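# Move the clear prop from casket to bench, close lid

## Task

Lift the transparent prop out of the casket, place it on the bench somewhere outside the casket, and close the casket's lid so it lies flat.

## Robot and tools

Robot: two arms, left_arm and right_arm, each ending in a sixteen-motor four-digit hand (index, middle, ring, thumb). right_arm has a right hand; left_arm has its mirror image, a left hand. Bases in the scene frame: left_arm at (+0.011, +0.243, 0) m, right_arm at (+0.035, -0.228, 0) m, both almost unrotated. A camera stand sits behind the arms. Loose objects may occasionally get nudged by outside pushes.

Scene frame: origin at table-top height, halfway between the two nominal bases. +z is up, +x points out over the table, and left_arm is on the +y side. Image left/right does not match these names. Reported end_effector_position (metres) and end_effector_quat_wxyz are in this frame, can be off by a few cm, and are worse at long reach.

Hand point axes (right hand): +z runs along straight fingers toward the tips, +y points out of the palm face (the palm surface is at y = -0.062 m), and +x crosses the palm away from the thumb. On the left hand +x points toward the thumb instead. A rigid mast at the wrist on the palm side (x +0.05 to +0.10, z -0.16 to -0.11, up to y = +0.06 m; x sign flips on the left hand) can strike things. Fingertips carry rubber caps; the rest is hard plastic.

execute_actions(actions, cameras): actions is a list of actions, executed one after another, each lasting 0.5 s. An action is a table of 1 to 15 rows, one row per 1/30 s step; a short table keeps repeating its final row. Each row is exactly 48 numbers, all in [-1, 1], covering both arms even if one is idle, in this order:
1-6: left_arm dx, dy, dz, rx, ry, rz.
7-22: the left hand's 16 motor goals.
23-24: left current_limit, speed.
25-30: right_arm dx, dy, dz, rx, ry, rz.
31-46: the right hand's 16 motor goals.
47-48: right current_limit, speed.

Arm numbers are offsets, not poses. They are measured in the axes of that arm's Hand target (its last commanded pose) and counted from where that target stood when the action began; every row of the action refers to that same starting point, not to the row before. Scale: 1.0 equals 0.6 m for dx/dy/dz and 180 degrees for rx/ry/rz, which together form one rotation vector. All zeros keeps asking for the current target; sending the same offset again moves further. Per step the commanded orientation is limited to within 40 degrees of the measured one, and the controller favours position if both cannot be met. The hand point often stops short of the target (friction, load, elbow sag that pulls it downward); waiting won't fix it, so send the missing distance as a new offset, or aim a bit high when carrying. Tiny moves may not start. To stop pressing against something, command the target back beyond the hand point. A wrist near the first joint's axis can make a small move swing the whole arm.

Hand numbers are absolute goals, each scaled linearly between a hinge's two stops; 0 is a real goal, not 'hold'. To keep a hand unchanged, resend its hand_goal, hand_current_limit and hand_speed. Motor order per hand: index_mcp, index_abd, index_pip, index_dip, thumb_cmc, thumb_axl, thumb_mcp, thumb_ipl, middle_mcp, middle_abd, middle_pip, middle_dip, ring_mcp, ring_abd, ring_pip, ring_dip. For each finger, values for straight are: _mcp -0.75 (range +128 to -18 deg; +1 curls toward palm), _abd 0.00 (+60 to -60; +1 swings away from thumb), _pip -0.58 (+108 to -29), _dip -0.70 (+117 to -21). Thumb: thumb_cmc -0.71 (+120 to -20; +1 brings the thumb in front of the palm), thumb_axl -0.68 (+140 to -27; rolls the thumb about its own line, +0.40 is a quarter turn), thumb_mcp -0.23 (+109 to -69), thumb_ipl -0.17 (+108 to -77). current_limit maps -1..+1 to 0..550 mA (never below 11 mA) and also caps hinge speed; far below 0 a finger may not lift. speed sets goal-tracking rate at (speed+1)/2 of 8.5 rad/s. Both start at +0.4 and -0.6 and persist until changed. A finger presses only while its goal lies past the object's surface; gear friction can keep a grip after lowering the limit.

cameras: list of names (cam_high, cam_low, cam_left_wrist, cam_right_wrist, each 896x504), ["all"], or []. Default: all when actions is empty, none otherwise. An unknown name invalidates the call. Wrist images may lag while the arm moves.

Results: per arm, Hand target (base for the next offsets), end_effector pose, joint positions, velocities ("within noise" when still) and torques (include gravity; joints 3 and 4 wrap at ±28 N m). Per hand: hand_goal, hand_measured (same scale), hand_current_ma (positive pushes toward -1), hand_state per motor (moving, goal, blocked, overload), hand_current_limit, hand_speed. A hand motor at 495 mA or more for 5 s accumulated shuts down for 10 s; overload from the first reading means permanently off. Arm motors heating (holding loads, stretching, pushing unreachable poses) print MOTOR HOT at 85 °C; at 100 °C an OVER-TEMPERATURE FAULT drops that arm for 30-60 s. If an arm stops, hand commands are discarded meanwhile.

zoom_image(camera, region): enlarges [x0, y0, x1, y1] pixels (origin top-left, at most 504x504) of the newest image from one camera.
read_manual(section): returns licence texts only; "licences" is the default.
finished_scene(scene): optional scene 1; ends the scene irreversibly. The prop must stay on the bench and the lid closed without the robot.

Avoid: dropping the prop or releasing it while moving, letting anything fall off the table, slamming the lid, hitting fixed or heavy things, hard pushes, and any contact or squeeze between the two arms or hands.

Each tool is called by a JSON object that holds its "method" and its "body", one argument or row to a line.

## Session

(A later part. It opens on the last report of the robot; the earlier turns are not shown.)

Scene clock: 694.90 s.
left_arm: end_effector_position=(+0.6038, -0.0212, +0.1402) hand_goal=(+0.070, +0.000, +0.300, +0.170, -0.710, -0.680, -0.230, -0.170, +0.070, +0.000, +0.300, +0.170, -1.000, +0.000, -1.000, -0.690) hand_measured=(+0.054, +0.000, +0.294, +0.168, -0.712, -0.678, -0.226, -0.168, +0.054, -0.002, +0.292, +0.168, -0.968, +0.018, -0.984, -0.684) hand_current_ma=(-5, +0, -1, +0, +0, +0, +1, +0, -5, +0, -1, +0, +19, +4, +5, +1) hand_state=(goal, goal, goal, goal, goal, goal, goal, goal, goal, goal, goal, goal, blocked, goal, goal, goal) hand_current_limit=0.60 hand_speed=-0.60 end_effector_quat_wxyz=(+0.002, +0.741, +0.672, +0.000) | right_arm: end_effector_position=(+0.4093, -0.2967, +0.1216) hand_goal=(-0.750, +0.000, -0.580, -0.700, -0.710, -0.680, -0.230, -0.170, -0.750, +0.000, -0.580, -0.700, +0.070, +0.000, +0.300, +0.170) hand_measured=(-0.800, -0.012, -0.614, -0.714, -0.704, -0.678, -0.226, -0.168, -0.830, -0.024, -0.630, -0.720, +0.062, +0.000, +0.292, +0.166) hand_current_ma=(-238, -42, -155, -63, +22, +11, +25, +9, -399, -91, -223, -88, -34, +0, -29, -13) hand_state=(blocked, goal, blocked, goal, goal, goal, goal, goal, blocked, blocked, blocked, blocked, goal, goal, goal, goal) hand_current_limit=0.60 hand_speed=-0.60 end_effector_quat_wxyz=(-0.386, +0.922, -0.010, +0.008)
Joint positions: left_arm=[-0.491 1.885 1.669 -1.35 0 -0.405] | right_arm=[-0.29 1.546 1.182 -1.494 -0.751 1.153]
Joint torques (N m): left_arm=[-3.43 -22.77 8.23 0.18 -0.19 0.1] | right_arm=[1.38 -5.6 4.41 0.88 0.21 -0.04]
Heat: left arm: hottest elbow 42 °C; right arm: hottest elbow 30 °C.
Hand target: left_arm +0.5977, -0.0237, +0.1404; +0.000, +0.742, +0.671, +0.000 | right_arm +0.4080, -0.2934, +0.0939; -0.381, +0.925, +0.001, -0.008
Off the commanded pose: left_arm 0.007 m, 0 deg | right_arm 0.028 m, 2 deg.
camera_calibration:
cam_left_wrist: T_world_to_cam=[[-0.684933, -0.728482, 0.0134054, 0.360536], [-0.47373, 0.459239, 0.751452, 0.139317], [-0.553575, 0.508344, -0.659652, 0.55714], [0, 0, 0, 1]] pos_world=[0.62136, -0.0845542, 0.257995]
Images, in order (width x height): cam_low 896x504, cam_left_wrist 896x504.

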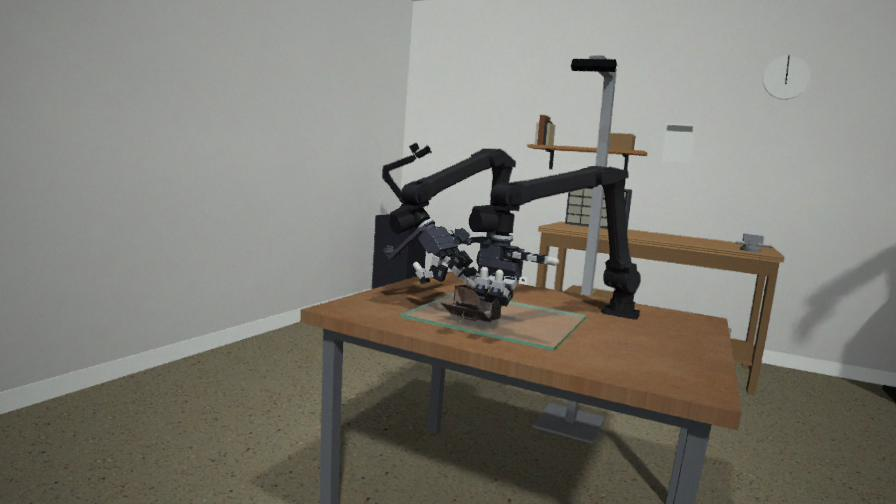

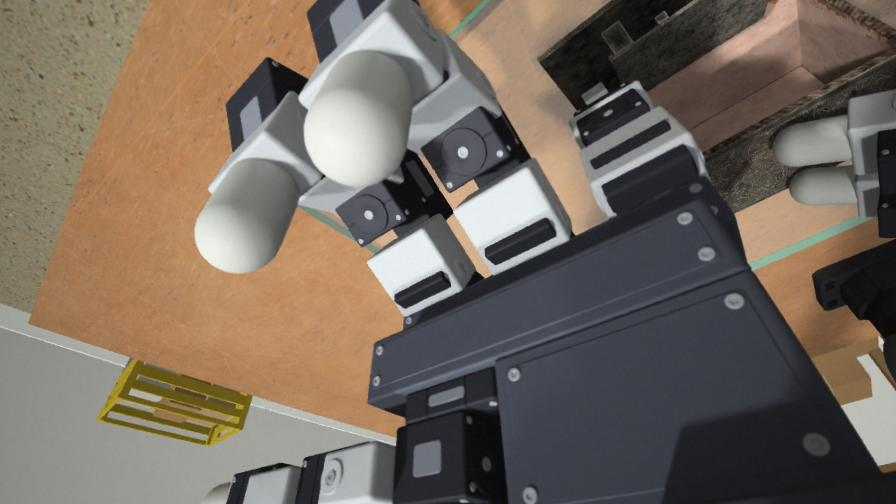

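{"method": "execute_actions", "body": {
  "actions": [
    [[-0.026,0.031,-0.01,0,0,0.0,0.07,0,0.3,0.17,-0.71,-0.68,-0.23,-0.17,0.07,0,0.3,0.17,-1,0,-1,-0.69,0.6,-0.6,0,0,0,0,0,0,-0.75,0,-0.58,-0.7,-0.71,-0.68,-0.23,-0.17,-0.75,0,-0.58,-0.7,0.07,0,0.3,0.17,0.6,-0.6]],
    [[0.0,-0.02,0.005,0,0,0.0,0.07,0,0.3,0.17,-0.71,-0.68,-0.23,-0.17,0.07,0,0.3,0.17,-1,0,-1,-0.69,0.6,-0.6,0,0,0,0,0,0,-0.75,0,-0.58,-0.7,-0.71,-0.68,-0.23,-0.17,-0.75,0,-0.58,-0.7,0.07,0,0.3,0.17,0.6,-0.6]]
  ],
  "cameras": ["cam_left_wrist","cam_low"]
}}

{"method": "zoom_image", "body": {
  "camera": "cam_left_wrist",
  "region": [450, 0, 700, 160]
}}

Scene clock: 700.43 s.
left_arm: end_effector_position=(+0.6014, -0.0338, +0.1342) hand_goal=(+0.070, +0.000, +0.300, +0.170, -0.710, -0.680, -0.230, -0.170, +0.070, +0.000, +0.300, +0.170, -1.000, +0.000, -1.000, -0.690) hand_measured=(+0.054, +0.000, +0.294, +0.168, -0.712, -0.678, -0.226, -0.168, +0.054, -0.002, +0.292, +0.168, -0.986, +0.004, -0.992, -0.686) hand_current_ma=(-5, +0, -1, +0, +0, +0, +1, +0, -5, +0, -1, +0, +4, +0, +1, +0) hand_state=(goal, goal, goal, goal, goal, goal, goal, goal, goal, goal, goal, goal, goal, goal, goal, goal) hand_current_limit=0.60 hand_speed=-0.60 end_effector_quat_wxyz=(-0.010, +0.744, +0.669, -0.004) | right_arm: end_effector_position=(+0.4093, -0.2967, +0.1216) hand_goal=(-0.750, +0.000, -0.580, -0.700, -0.710, -0.680, -0.230, -0.170, -0.750, +0.000, -0.580, -0.700, +0.070, +0.000, +0.300, +0.170) hand_measured=(-0.800, -0.012, -0.614, -0.714, -0.704, -0.678, -0.226, -0.168, -0.830, -0.024, -0.630, -0.720, +0.062, +0.000, +0.292, +0.166) hand_current_ma=(-238, -42, -155, -63, +22, +11, +25, +9, -399, -91, -223, -88, -34, +0, -29, -13) hand_state=(blocked, goal, blocked, goal, goal, goal, goal, goal, blocked, blocked, blocked, blocked, goal, goal, goal, goal) hand_current_limit=0.60 hand_speed=-0.60 end_effector_quat_wxyz=(-0.386, +0.922, -0.010, +0.008)
Joint positions: left_arm=[-0.511 1.914 1.701 -1.379 0 -0.417] | right_arm=[-0.29 1.546 1.182 -1.494 -0.751 1.153]
Joint torques (N m): left_arm=[-3.37 -22.95 9.99 0.36 -0.17 0.01] | right_arm=[1.38 -5.54 4.42 0.88 0.21 -0.03]
Heat: left arm: hottest elbow 42 °C; right arm: hottest elbow 30 °C.
Hand target: left_arm +0.6027, -0.0399, +0.1435; +0.000, +0.742, +0.670, +0.000 | right_arm +0.4080, -0.2934, +0.0939; -0.381, +0.925, +0.001, -0.008
Off the commanded pose: left_arm 0.011 m, 1 deg | right_arm 0.028 m, 2 deg.
camera_calibration:
cam_left_wrist: T_world_to_cam=[[-0.690449, -0.723119, 0.0194707, 0.352519], [-0.453168, 0.453361, 0.76753, 0.13381], [-0.563843, 0.521117, -0.640717, 0.562456], [0, 0, 0, 1]] pos_world=[0.621172, -0.0988559, 0.250808]
Images, in order (width x height): cam_low 896x504, cam_left_wrist 896x504.

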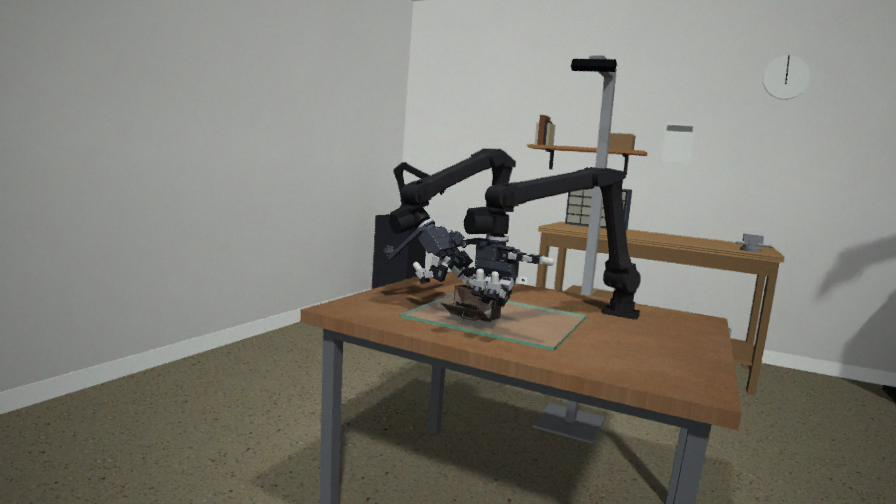

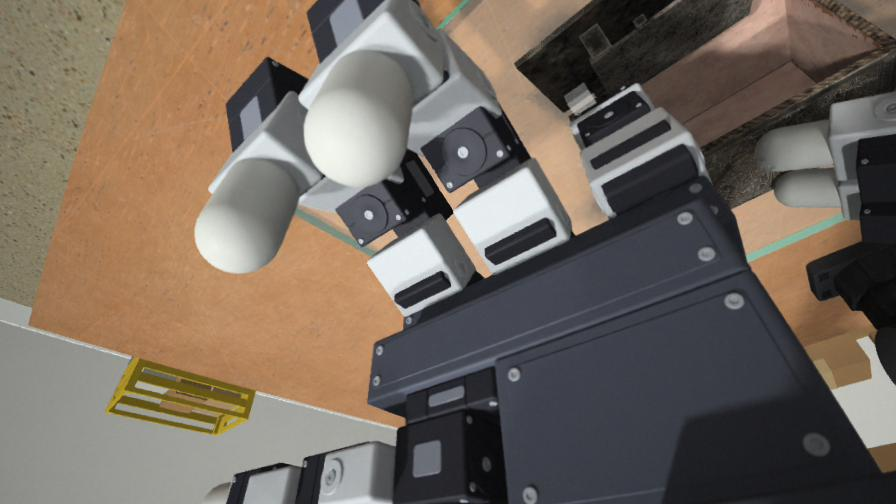

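Scaled by 2.016 from the camera's 896x504 image, which has a finer 1280x720 frame.

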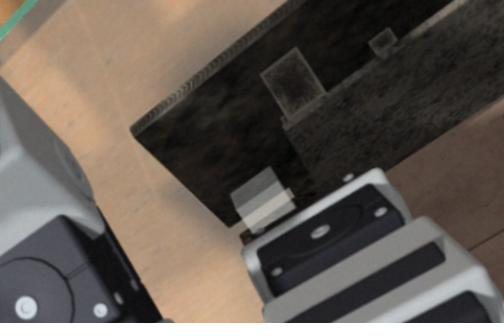

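{"method": "execute_actions", "body": {
  "actions": [
    [[0.0,-0.014,0.022,0,0,0.0,0.07,0,0.3,0.17,-0.71,-0.68,-0.23,-0.17,0.07,0,0.3,0.17,-1,0,-1,-0.69,0.6,-0.6,0,0,0,0,0,0,-0.75,0,-0.58,-0.7,-0.71,-0.68,-0.23,-0.17,-0.75,0,-0.58,-0.7,0.07,0,0.3,0.17,0.6,-0.6]]
  ],
  "cameras": ["cam_left_wrist","cam_low"]
}}

{"method": "zoom_image", "body": {
  "camera": "cam_left_wrist",
  "region": [450, 0, 700, 160]
}}

{"method": "zoom_image", "body": {
  "camera": "cam_low",
  "region": [430, 240, 540, 340]
}}

Scene clock: 703.00 s.
left_arm: end_effector_position=(+0.6011, -0.0305, +0.1332) hand_goal=(+0.070, +0.000, +0.300, +0.170, -0.710, -0.680, -0.230, -0.170, +0.070, +0.000, +0.300, +0.170, -1.000, +0.000, -1.000, -0.690) hand_measured=(+0.054, +0.000, +0.294, +0.168, -0.712, -0.678, -0.226, -0.168, +0.054, -0.002, +0.292, +0.168, -0.996, +0.006, -1.000, -0.690) hand_current_ma=(-5, +0, -1, +0, +0, +0, +1, +0, -5, +0, -1, +0, +0, +1, +0, +0) hand_state=(goal, goal, goal, goal, goal, goal, goal, goal, goal, goal, goal, goal, goal, goal, goal, goal) hand_current_limit=0.60 hand_speed=-0.60 end_effector_quat_wxyz=(+0.000, +0.740, +0.673, +0.000) | right_arm: end_effector_position=(+0.4093, -0.2967, +0.1216) hand_goal=(-0.750, +0.000, -0.580, -0.700, -0.710, -0.680, -0.230, -0.170, -0.750, +0.000, -0.580, -0.700, +0.070, +0.000, +0.300, +0.170) hand_measured=(-0.800, -0.012, -0.614, -0.714, -0.704, -0.678, -0.226, -0.168, -0.830, -0.024, -0.630, -0.720, +0.062, +0.000, +0.292, +0.166) hand_current_ma=(-238, -42, -155, -63, +22, +11, +25, +9, -399, -91, -223, -88, -34, +0, -29, -13) hand_state=(blocked, goal, blocked, goal, goal, goal, goal, goal, blocked, blocked, blocked, blocked, goal, goal, goal, goal) hand_current_limit=0.60 hand_speed=-0.60 end_effector_quat_wxyz=(-0.386, +0.922, -0.010, +0.008)
Joint positions: left_arm=[-0.508 1.898 1.669 -1.341 0 -0.425] | right_arm=[-0.29 1.546 1.182 -1.494 -0.751 1.153]
Joint torques (N m): left_arm=[-3.49 -22.65 8.23 0.5 -0.17 0.05] | right_arm=[1.44 -5.48 4.38 0.9 0.21 -0.04]
Heat: left arm: hottest elbow 42 °C; right arm: hottest elbow 30 °C.
Hand target: left_arm +0.5943, -0.0390, +0.1302; +0.000, +0.742, +0.670, +0.000 | right_arm +0.4080, -0.2934, +0.0939; -0.381, +0.925, +0.001, -0.008
Off the commanded pose: left_arm 0.011 m, 0 deg | right_arm 0.028 m, 2 deg.
camera_calibration:
cam_left_wrist: T_world_to_cam=[[-0.682474, -0.730781, 0.0137215, 0.350384], [-0.473546, 0.456388, 0.753302, 0.147197], [-0.556761, 0.507611, -0.657531, 0.557371], [0, 0, 0, 1]] pos_world=[0.619155, -0.0940529, 0.250797]
Images, in order (width x height): cam_low 896x504, cam_left_wrist 896x504.

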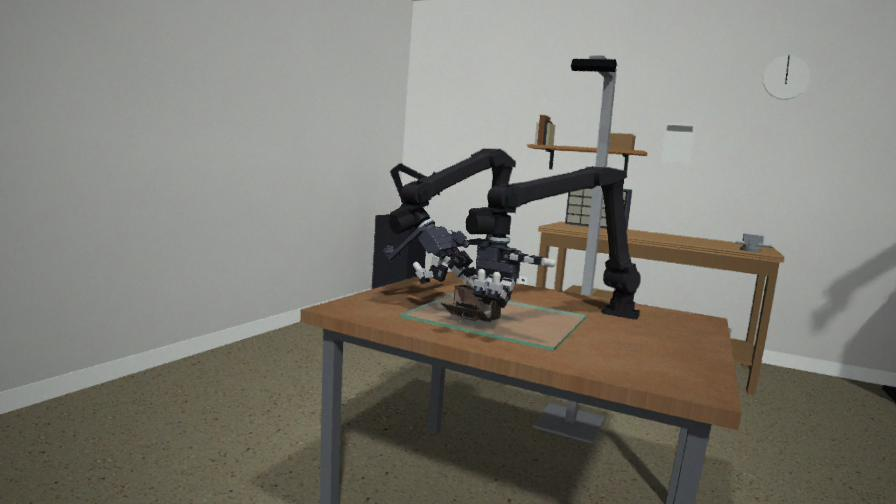

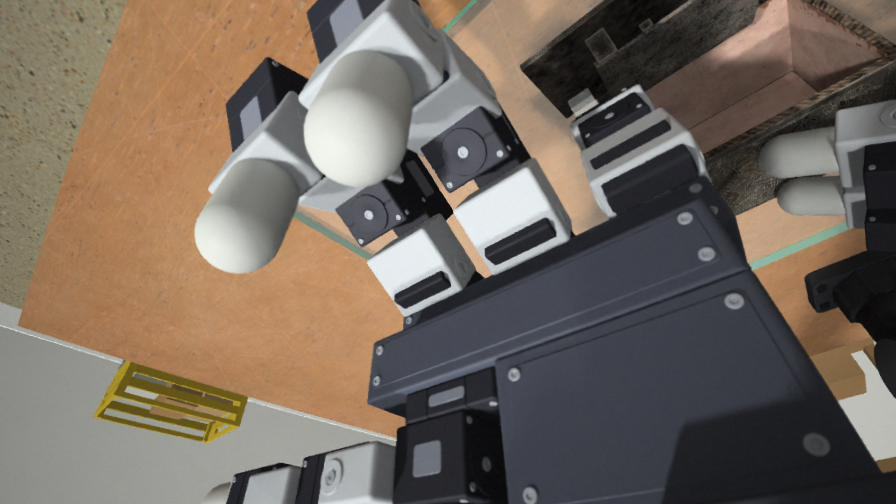

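Scaled by 2.016 from the camera's 896x504 image, which has a finer 1280x720 frame.

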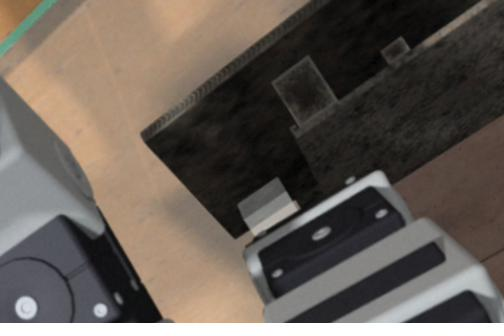

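Scaled by 4.582 from the camera's 896x504 image, which has a finer 1280x720 frame.

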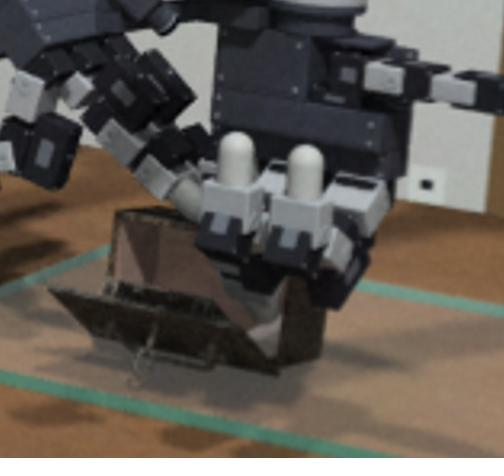

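{"method": "execute_actions", "body": {
  "actions": [
    [[0.0,0.0,0.025,0,0,0.0,0.07,0,0.3,0.17,-0.71,-0.68,-0.23,-0.17,0.07,0,0.3,0.17,-1,0,-1,-0.69,0.6,-0.6,0,0,0,0,0,0,-0.75,0,-0.58,-0.7,-0.71,-0.68,-0.23,-0.17,-0.75,0,-0.58,-0.7,0.07,0,0.3,0.17,0.6,-0.6]],
    [[0.0,0.05,0.0,0,0,0.0,0.07,0,0.3,0.17,-0.71,-0.68,-0.23,-0.17,0.07,0,0.3,0.17,-1,0,-1,-0.69,0.6,-0.6,0,0,0,0,0,0,-0.75,0,-0.58,-0.7,-0.71,-0.68,-0.23,-0.17,-0.75,0,-0.58,-0.7,0.07,0,0.3,0.17,0.6,-0.6]]
  ],
  "cameras": ["cam_left_wrist","cam_low"]
}}

{"method": "zoom_image", "body": {
  "camera": "cam_left_wrist",
  "region": [450, 0, 700, 160]
}}

{"method": "zoom_image", "body": {
  "camera": "cam_low",
  "region": [430, 240, 540, 340]
}}

Scene clock: 706.53 s.
left_arm: end_effector_position=(+0.6055, -0.0422, +0.1282) hand_goal=(+0.070, +0.000, +0.300, +0.170, -0.710, -0.680, -0.230, -0.170, +0.070, +0.000, +0.300, +0.170, -1.000, +0.000, -1.000, -0.690) hand_measured=(+0.054, +0.000, +0.294, +0.168, -0.712, -0.678, -0.226, -0.168, +0.054, -0.002, +0.292, +0.168, -1.000, -0.010, -1.000, -0.738) hand_current_ma=(-5, +0, -1, +0, +0, +0, +1, +0, -5, +0, -1, +0, +0, -1, +0, -38) hand_state=(goal, goal, goal, goal, goal, goal, goal, goal, goal, goal, goal, goal, goal, goal, goal, blocked) hand_current_limit=0.60 hand_speed=-0.60 end_effector_quat_wxyz=(+0.003, +0.744, +0.668, -0.004) | right_arm: end_effector_position=(+0.4093, -0.2967, +0.1216) hand_goal=(-0.750, +0.000, -0.580, -0.700, -0.710, -0.680, -0.230, -0.170, -0.750, +0.000, -0.580, -0.700, +0.070, +0.000, +0.300, +0.170) hand_measured=(-0.800, -0.012, -0.614, -0.714, -0.704, -0.678, -0.226, -0.168, -0.830, -0.024, -0.630, -0.720, +0.062, +0.000, +0.292, +0.166) hand_current_ma=(-238, -42, -155, -63, +22, +11, +25, +9, -399, -91, -223, -88, -34, +0, -29, -13) hand_state=(blocked, goal, blocked, goal, goal, goal, goal, goal, blocked, blocked, blocked, blocked, goal, goal, goal, goal) hand_current_limit=0.60 hand_speed=-0.60 end_effector_quat_wxyz=(-0.386, +0.922, -0.010, +0.008)
Joint positions: left_arm=[-0.517 1.922 1.693 -1.338 0.009 -0.423] | right_arm=[-0.29 1.546 1.182 -1.494 -0.751 1.153]
Joint torques (N m): left_arm=[-1.49 -18.32 12.51 0.44 -0.57 0.22] | right_arm=[1.44 -5.48 4.44 0.85 0.2 -0.03]
Heat: left arm: hottest elbow 42 °C; right arm: hottest elbow 30 °C.
Hand target: left_arm +0.6242, -0.0421, +0.1152; +0.000, +0.742, +0.670, +0.000 | right_arm +0.4080, -0.2934, +0.0939; -0.381, +0.925, +0.001, -0.008
Off the commanded pose: left_arm 0.023 m, 1 deg | right_arm 0.028 m, 2 deg.
camera_calibration:
cam_left_wrist: T_world_to_cam=[[-0.69112, -0.722399, 0.0221784, 0.349475], [-0.466712, 0.469513, 0.749491, 0.155246], [-0.551845, 0.507638, -0.661642, 0.560102], [0, 0, 0, 1]] pos_world=[0.623074, -0.104758, 0.24648]
Images, in order (width x height): cam_low 896x504, cam_left_wrist 896x504.

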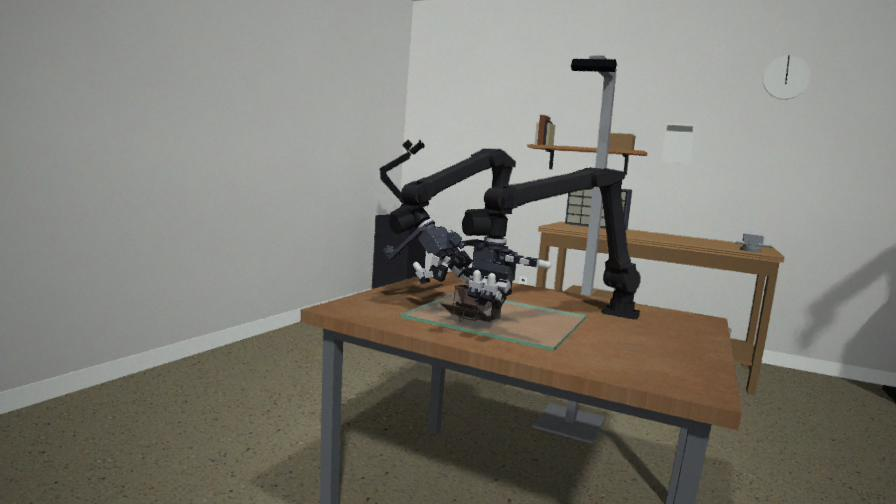

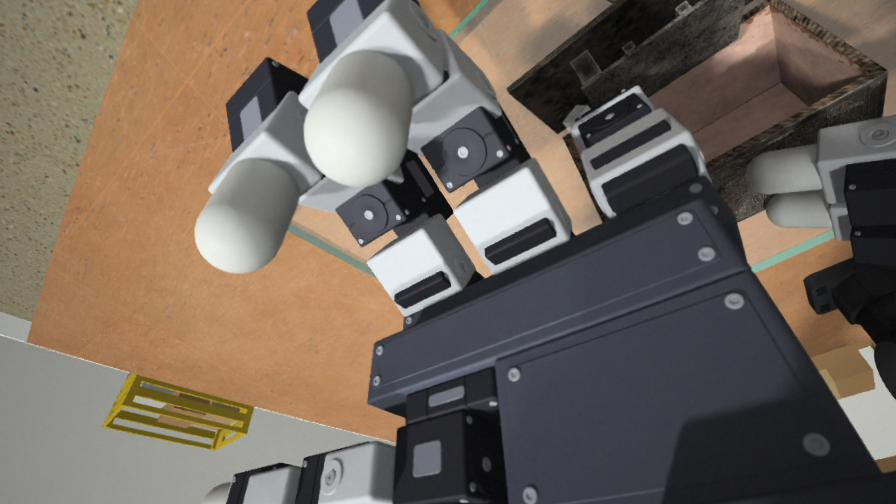

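Scaled by 2.016 from the camera's 896x504 image, which has a finer 1280x720 frame.

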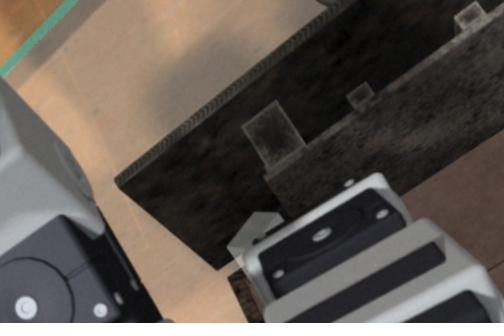

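Scaled by 4.582 from the camera's 896x504 image, which has a finer 1280x720 frame.

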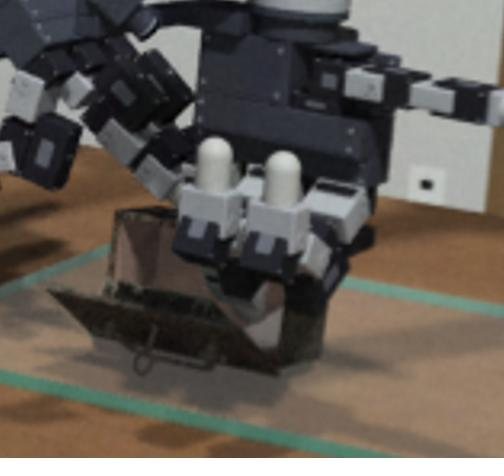

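{"method": "execute_actions", "body": {
  "actions": [
    [[0.0,0.0,-0.08,0,0,0.0,0.07,0,0.3,0.17,-0.71,-0.68,-0.23,-0.17,0.07,0,0.3,0.17,-1,0,-1,-0.69,0.6,-0.6,0,0,0,0,0,0,-0.75,0,-0.58,-0.7,-0.71,-0.68,-0.23,-0.17,-0.75,0,-0.58,-0.7,0.07,0,0.3,0.17,0.6,-0.6]],
    [[-0.08,0.03,-0.05,0,0,0.0,0.07,0,0.3,0.17,-0.71,-0.68,-0.23,-0.17,0.07,0,0.3,0.17,-1,0,-1,-0.69,0.6,-0.6,0,0,0,0,0,0,-0.75,0,-0.58,-0.7,-0.71,-0.68,-0.23,-0.17,-0.75,0,-0.58,-0.7,0.07,0,0.3,0.17,0.6,-0.6]]
  ],
  "cameras": ["cam_left_wrist","cam_low","cam_high"]
}}

{"method": "zoom_image", "body": {
  "camera": "cam_left_wrist",
  "region": [400, 0, 650, 160]
}}

{"method": "zoom_image", "body": {
  "camera": "cam_low",
  "region": [430, 240, 540, 340]
}}

Scene clock: 710.17 s.
left_arm: end_effector_position=(+0.6266, -0.0845, +0.1787) hand_goal=(+0.070, +0.000, +0.300, +0.170, -0.710, -0.680, -0.230, -0.170, +0.070, +0.000, +0.300, +0.170, -1.000, +0.000, -1.000, -0.690) hand_measured=(+0.054, +0.000, +0.294, +0.168, -0.712, -0.678, -0.226, -0.168, +0.054, -0.002, +0.292, +0.168, -0.996, -0.002, -1.000, -0.692) hand_current_ma=(-5, +0, -1, +0, +0, +0, +1, +0, -5, +0, -1, +0, +0, +0, +0, +0) hand_state=(goal, goal, goal, goal, goal, goal, goal, goal, goal, goal, goal, goal, goal, goal, goal, goal) hand_current_limit=0.60 hand_speed=-0.60 end_effector_quat_wxyz=(-0.013, +0.747, +0.665, -0.004) | right_arm: end_effector_position=(+0.4093, -0.2967, +0.1216) hand_goal=(-0.750, +0.000, -0.580, -0.700, -0.710, -0.680, -0.230, -0.170, -0.750, +0.000, -0.580, -0.700, +0.070, +0.000, +0.300, +0.170) hand_measured=(-0.800, -0.012, -0.614, -0.714, -0.704, -0.678, -0.226, -0.168, -0.830, -0.024, -0.630, -0.720, +0.062, +0.000, +0.292, +0.166) hand_current_ma=(-238, -42, -155, -63, +22, +11, +25, +9, -399, -91, -223, -88, -34, +0, -29, -13) hand_state=(blocked, goal, blocked, goal, goal, goal, goal, goal, blocked, blocked, blocked, blocked, goal, goal, goal, goal) hand_current_limit=0.60 hand_speed=-0.60 end_effector_quat_wxyz=(-0.386, +0.922, -0.010, +0.008)
Joint positions: left_arm=[-0.56 2.04 2.015 -1.574 0 -0.457] | right_arm=[-0.29 1.546 1.182 -1.494 -0.751 1.153]
Joint torques (N m): left_arm=[-2.73 -23 13.94 -0.34 -0.18 -0.01] | right_arm=[1.38 -5.42 4.41 0.9 0.21 -0.03]
Heat: left arm: hottest elbow 43 °C; right arm: hottest elbow 30 °C.
Hand target: left_arm +0.6373, -0.0916, +0.1933; +0.000, +0.742, +0.671, +0.000 | right_arm +0.4080, -0.2934, +0.0939; -0.381, +0.925, +0.001, -0.008
Off the commanded pose: left_arm 0.019 m, 2 deg | right_arm 0.028 m, 2 deg.
camera_calibration:
cam_left_wrist: T_world_to_cam=[[-0.696904, -0.716902, 0.0193805, 0.336893], [-0.445759, 0.454177, 0.771377, 0.128798], [-0.561804, 0.528937, -0.636083, 0.630097], [0, 0, 0, 1]] pos_world=[0.646186, -0.150259, 0.294914]
Images, in order (width x height): cam_high 896x504, cam_low 896x504, cam_left_wrist 896x504.

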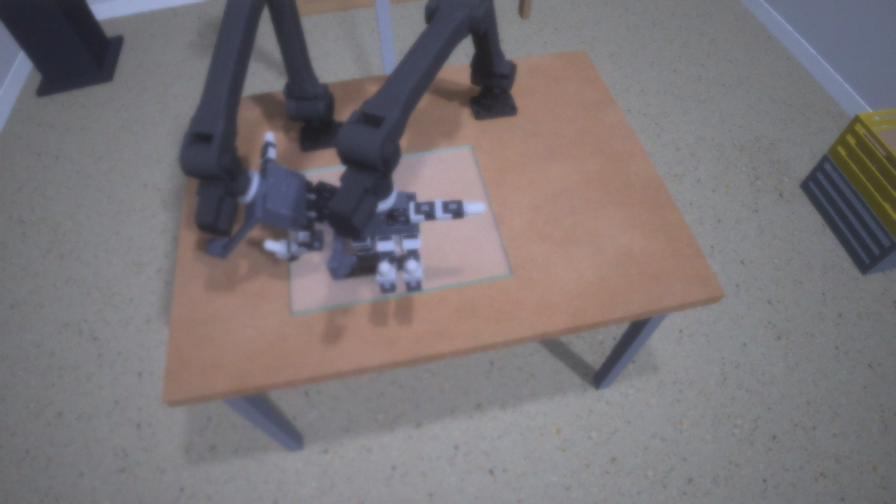

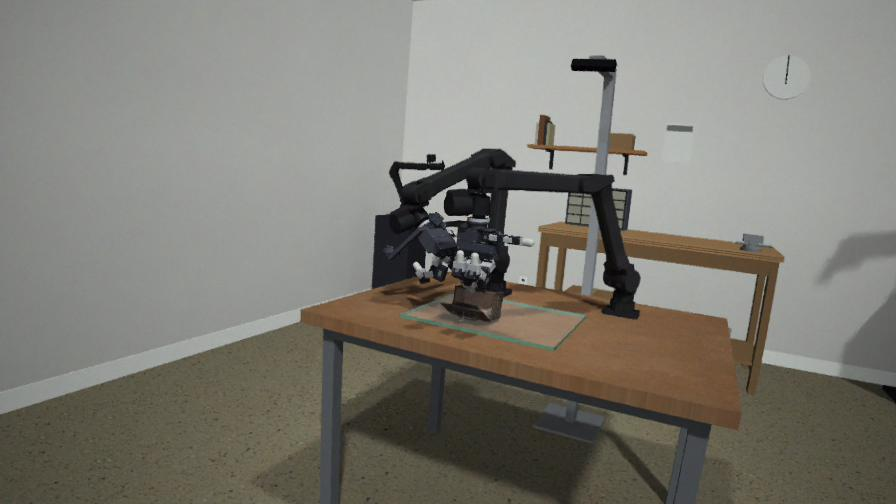

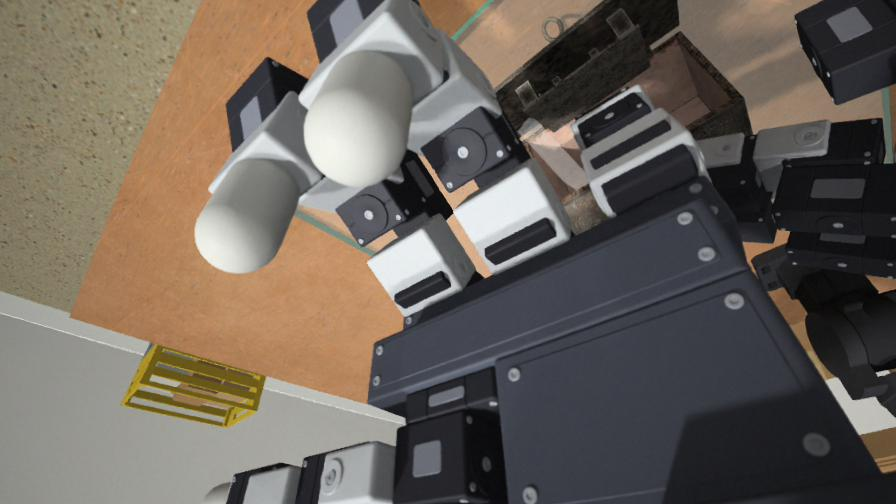

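Scaled by 2.016 from the camera's 896x504 image, which has a finer 1280x720 frame.

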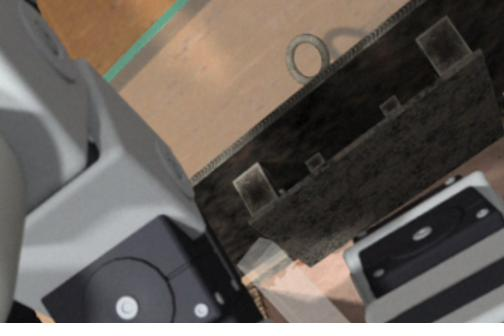

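Scaled by 4.582 from the camera's 896x504 image, which has a finer 1280x720 frame.

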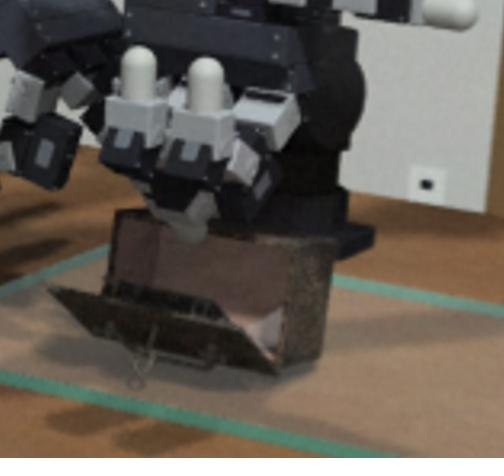

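{"method": "zoom_image", "body": {
  "camera": "cam_left_wrist",
  "region": [500, 90, 620, 230]
}}

Scaled by 3.600 from the camera's 896x504 image, which has a finer 1280x720 frame.

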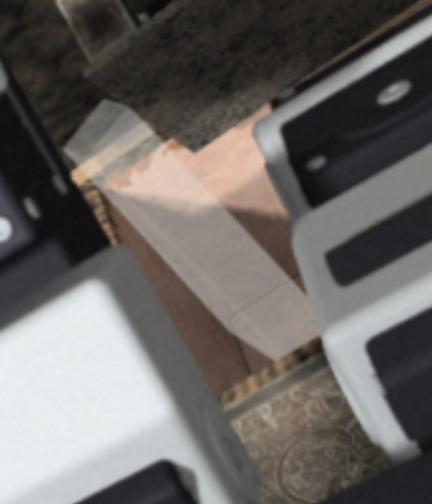

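{"method": "execute_actions", "body": {
  "actions": [
    [[0.02,0.06,-0.06,0,0,0.0,-1,0,-1,-1,-0.71,-0.68,-0.23,-0.17,-1,0,-1,-1,-1,0,-1,-1,0.6,-0.6,0,0,0,0,0,0,-0.75,0,-0.58,-0.7,-0.71,-0.68,-0.23,-0.17,-0.75,0,-0.58,-0.7,0.07,0,0.3,0.17,0.6,-0.6]],
    [[0.02,0.05,-0.02,0,0,0.0,-1,0,-1,-1,-0.71,-0.68,-0.23,-0.17,-1,0,-1,-1,-1,0,-1,-1,0.6,-0.6,0,0,0,0,0,0,-0.75,0,-0.58,-0.7,-0.71,-0.68,-0.23,-0.17,-0.75,0,-0.58,-0.7,0.07,0,0.3,0.17,0.6,-0.6]]
  ],
  "cameras": ["cam_left_wrist","cam_low","cam_high"]
}}

Scene clock: 744.27 s.
left_arm: end_effector_position=(+0.6905, -0.0782, +0.2285) hand_goal=(-1.000, +0.000, -1.000, -1.000, -0.710, -0.680, -0.230, -0.170, -1.000, +0.000, -1.000, -1.000, -1.000, +0.000, -1.000, -1.000) hand_measured=(-0.988, +0.000, -0.994, -0.996, -0.712, -0.678, -0.226, -0.168, -0.990, -0.002, -0.992, -0.996, -0.996, -0.002, -1.000, -0.996) hand_current_ma=(+3, +0, +1, +0, +0, +0, +1, +0, +2, +0, +1, +0, +0, +0, +0, +0) hand_state=(goal, goal, goal, goal, goal, goal, goal, goal, goal, goal, goal, goal, goal, goal, goal, goal) hand_current_limit=0.60 hand_speed=-0.60 end_effector_quat_wxyz=(+0.028, +0.744, +0.667, +0.012) | right_arm: end_effector_position=(+0.4093, -0.2967, +0.1216) hand_goal=(-0.750, +0.000, -0.580, -0.700, -0.710, -0.680, -0.230, -0.170, -0.750, +0.000, -0.580, -0.700, +0.070, +0.000, +0.300, +0.170) hand_measured=(-0.800, -0.012, -0.614, -0.714, -0.704, -0.678, -0.226, -0.168, -0.830, -0.024, -0.630, -0.720, +0.062, +0.000, +0.292, +0.166) hand_current_ma=(-238, -42, -155, -63, +22, +11, +25, +9, -399, -91, -223, -88, -34, +0, -29, -13) hand_state=(blocked, goal, blocked, goal, goal, goal, goal, goal, blocked, blocked, blocked, blocked, goal, goal, goal, goal) hand_current_limit=0.60 hand_speed=-0.60 end_effector_quat_wxyz=(-0.386, +0.922, -0.010, +0.008)
Joint positions: left_arm=[-0.503 2.161 2.33 -1.679 -0.005 -0.406] | right_arm=[-0.29 1.546 1.182 -1.494 -0.751 1.153]
Joint torques (N m): left_arm=[-0.97 -24.76 13.71 -0.16 -0.15 0.3] | right_arm=[1.49 -5.54 4.41 0.91 0.2 -0.04]
Heat: left arm: hottest elbow 46 °C; right arm: hottest elbow 30 °C.
Hand target: left_arm +0.7053, -0.0744, +0.2413; +0.000, +0.742, +0.671, +0.000 | right_arm +0.4080, -0.2934, +0.0939; -0.381, +0.925, +0.001, -0.008
Off the commanded pose: left_arm 0.020 m, 3 deg | right_arm 0.028 m, 2 deg.
joint sent to its limit (left arm) — joint 4 (wrist pitch), lower limit. The joint targets are off in position and orientation.
camera_calibration:
cam_left_wrist: T_world_to_cam=[[-0.693028, -0.720884, -0.0061836, 0.387918], [-0.506879, 0.481157, 0.715235, 0.173133], [-0.512626, 0.498813, -0.698856, 0.672398], [0, 0, 0, 1]] pos_world=[0.701284, -0.139061, 0.348478]
Images, in order (width x height): cam_high 896x504, cam_low 896x504, cam_left_wrist 896x504.

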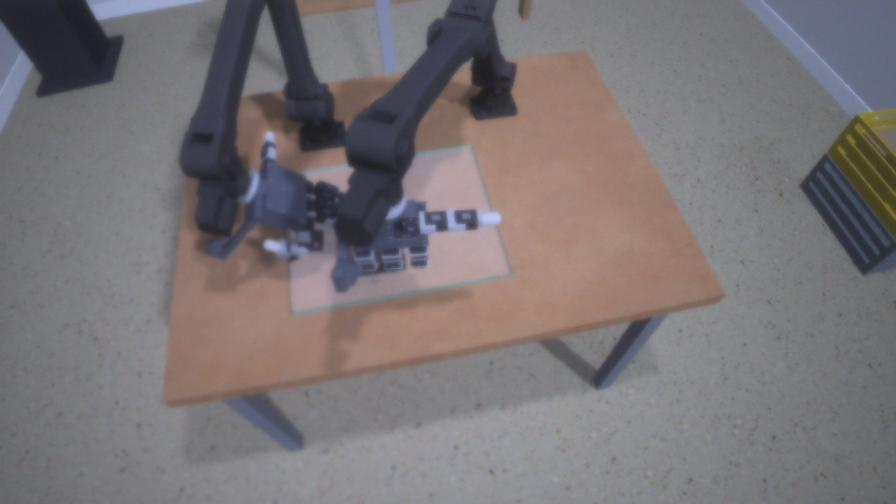

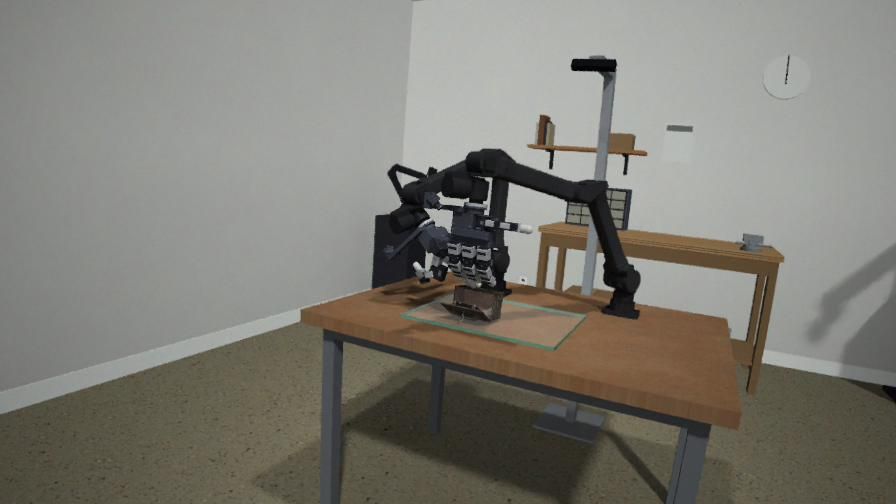

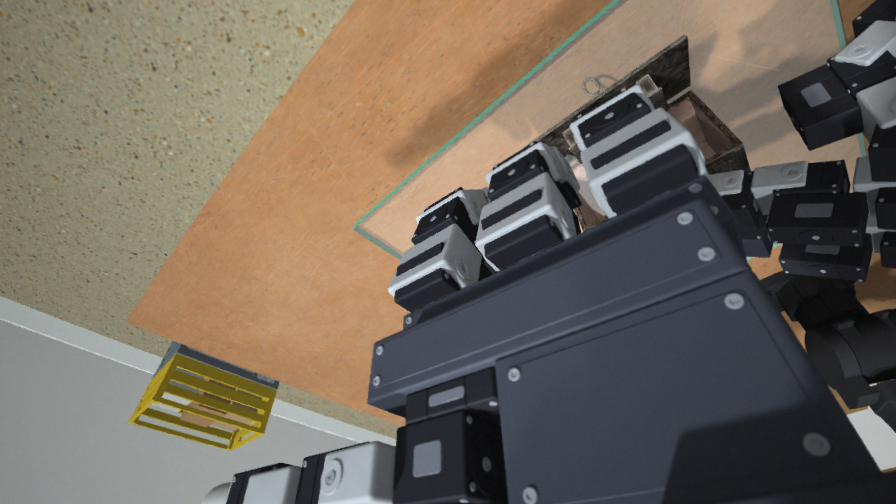

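{"method": "execute_actions", "body": {
  "actions": [
    [[0.0,0.0,0.0,0,0,0.0,-1,0,-1,-1,-0.71,-0.68,-0.23,-0.17,-1,0,-1,-1,-1,0,-1,-1,0.6,-0.6,0,-0.09,-0.09,0,0,0,-0.75,0,-0.58,-0.7,-0.71,-0.68,-0.23,-0.17,-0.75,0,-0.58,-0.7,0.07,0,0.3,0.17,0.5,-0.6]],
    [[0.0,0.0,0.0,0,0,0.0,-1,0,-1,-1,-0.71,-0.68,-0.23,-0.17,-1,0,-1,-1,-1,0,-1,-1,0.6,-0.6,-0.09,-0.05,-0.05,0,0,0,-0.75,0,-0.58,-0.7,-0.71,-0.68,-0.23,-0.17,0.07,0,0.3,0.17,0.07,0,0.3,0.17,0.5,-0.6]],
    [[0.0,0.0,0.0,0,0,0.0,-1,0,-1,-1,-0.71,-0.68,-0.23,-0.17,-1,0,-1,-1,-1,0,-1,-1,0.6,-0.6,-0.09,0,0,0,0,0,-0.75,0,-0.58,-0.7,-0.71,-0.68,-0.23,-0.17,0.07,0,0.3,0.17,0.07,0,0.3,0.17,0.5,-0.6]]
  ],
  "cameras": ["cam_low","cam_high","cam_right_wrist"]
}}

{"method": "zoom_image", "body": {
  "camera": "cam_high",
  "region": [310, 180, 440, 300]
}}

{"method": "zoom_image", "body": {
  "camera": "cam_low",
  "region": [430, 240, 540, 340]
}}

Scene clock: 749.00 s.
left_arm: end_effector_position=(+0.6905, -0.0782, +0.2285) hand_goal=(-1.000, +0.000, -1.000, -1.000, -0.710, -0.680, -0.230, -0.170, -1.000, +0.000, -1.000, -1.000, -1.000, +0.000, -1.000, -1.000) hand_measured=(-0.988, +0.000, -0.994, -0.996, -0.712, -0.678, -0.226, -0.168, -0.990, -0.002, -0.992, -0.996, -0.996, -0.002, -1.000, -0.996) hand_current_ma=(+3, +0, +1, +0, +0, +0, +1, +0, +2, +0, +1, +0, +0, +0, +0, +0) hand_state=(goal, goal, goal, goal, goal, goal, goal, goal, goal, goal, goal, goal, goal, goal, goal, goal) hand_current_limit=0.60 hand_speed=-0.60 end_effector_quat_wxyz=(+0.028, +0.744, +0.667, +0.012) | right_arm: end_effector_position=(+0.3071, -0.2936, +0.2098) hand_goal=(-0.750, +0.000, -0.580, -0.700, -0.710, -0.680, -0.230, -0.170, +0.070, +0.000, +0.300, +0.170, +0.070, +0.000, +0.300, +0.170) hand_measured=(-0.744, +0.002, -0.580, -0.702, -0.704, -0.678, -0.226, -0.168, +0.060, +0.004, +0.292, +0.168, +0.064, +0.000, +0.294, +0.166) hand_current_ma=(+29, +9, -1, -10, +26, +11, +25, +9, -44, +11, -31, -12, -30, +0, -28, -13) hand_state=(goal, goal, goal, goal, goal, goal, goal, goal, goal, goal, goal, goal, goal, goal, goal, goal) hand_current_limit=0.50 hand_speed=-0.60 end_effector_quat_wxyz=(-0.345, +0.938, -0.021, +0.029)
Joint positions: left_arm=[-0.503 2.161 2.33 -1.679 -0.005 -0.406] | right_arm=[-0.346 1.188 1.09 -1.702 -0.676 1.152]
Joint torques (N m): left_arm=[-1.03 -24.7 13.82 -0.13 -0.15 0.3] | right_arm=[-0.44 -4.95 7.28 -0.61 -0.37 0.15]
Heat: left arm: hottest elbow 47 °C; right arm: hottest elbow 30 °C.
Hand target: left_arm +0.7053, -0.0744, +0.2413; +0.000, +0.742, +0.671, +0.000 | right_arm +0.3017, -0.2939, +0.2142; -0.381, +0.925, +0.001, -0.008
Off the commanded pose: left_arm 0.020 m, 3 deg | right_arm 0.007 m, 7 deg.
joint sent to its limit (left arm) — joint 4 (wrist pitch), lower limit. The joint targets are off in position and orientation.
joint sent to its limit (right arm) — joint 4 (wrist pitch), lower limit. The joint targets are off in position and orientation.
camera_calibration:
cam_right_wrist: T_world_to_cam=[[-0.778245, -0.397393, -0.486224, 0.264469], [-0.524554, -0.0142679, 0.851257, -0.0599504], [-0.345221, 0.917537, -0.197351, 0.542457], [0, 0, 0, 1]] pos_world=[0.361642, -0.393482, 0.286679]
Images, in order (width x height): cam_high 896x504, cam_low 896x504, cam_right_wrist 896x504.

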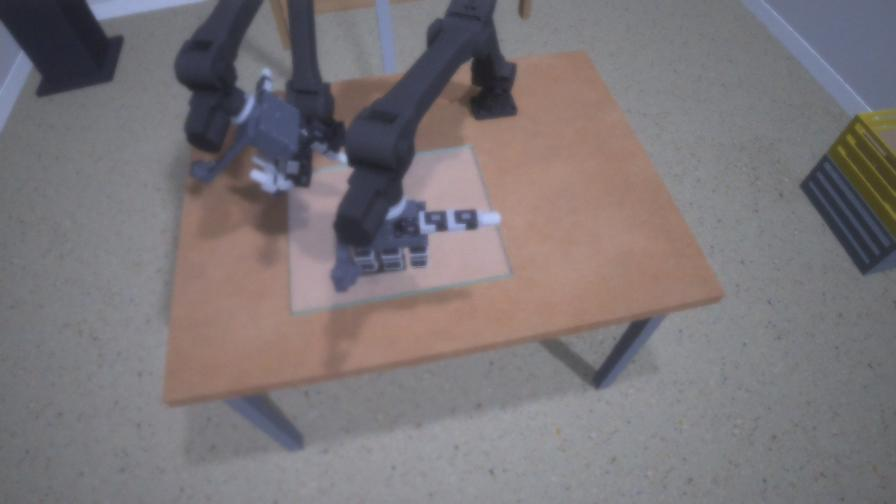

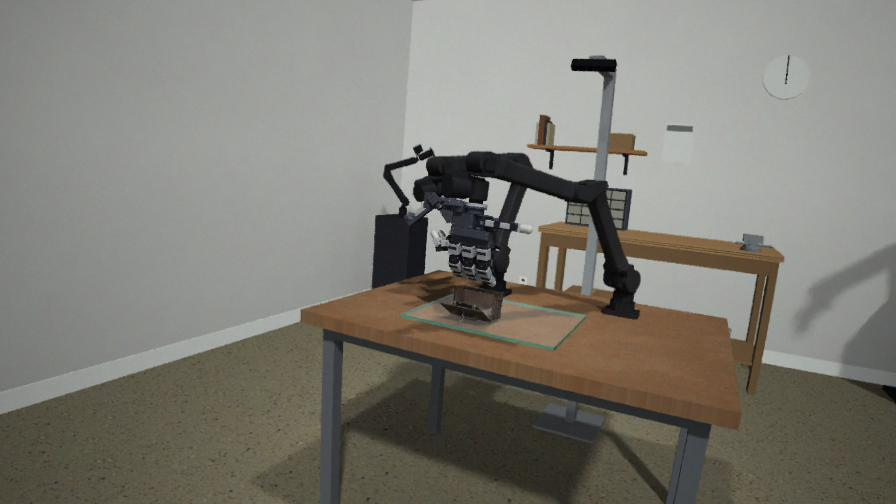

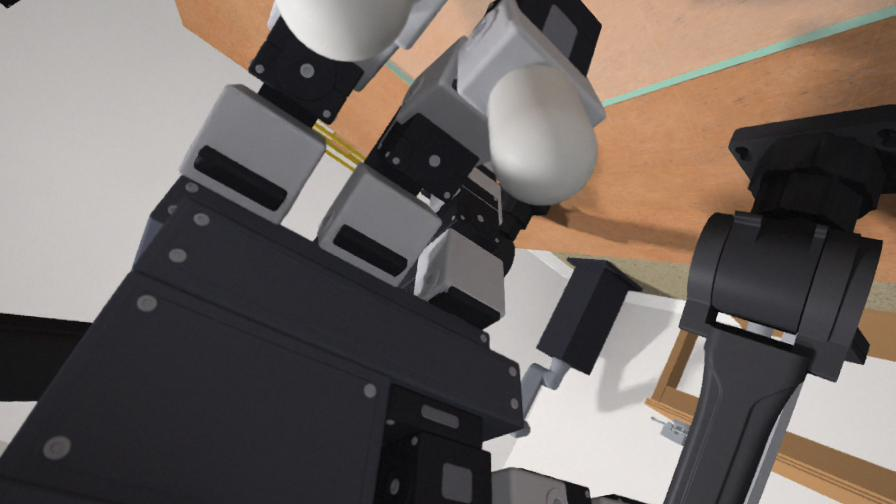

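Scaled by 3.877 from the camera's 896x504 image, which has a finer 1280x720 frame.

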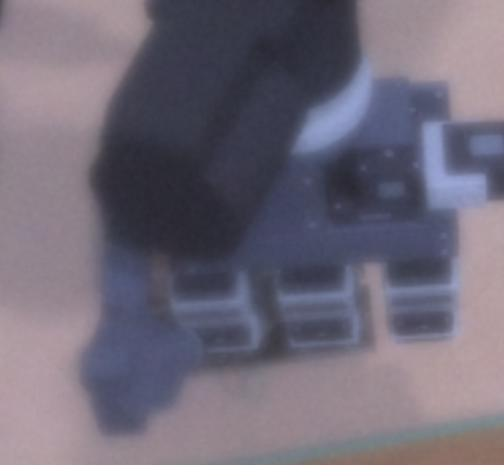

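Scaled by 4.582 from the camera's 896x504 image, which has a finer 1280x720 frame.

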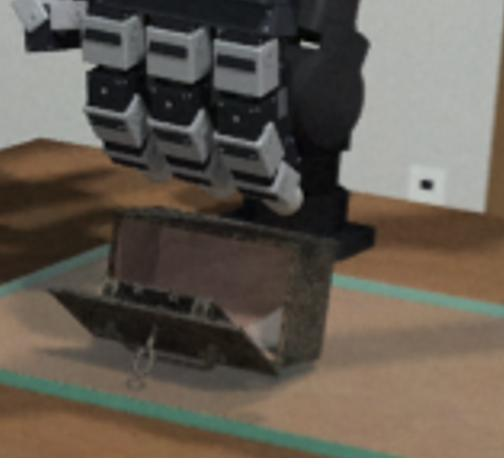

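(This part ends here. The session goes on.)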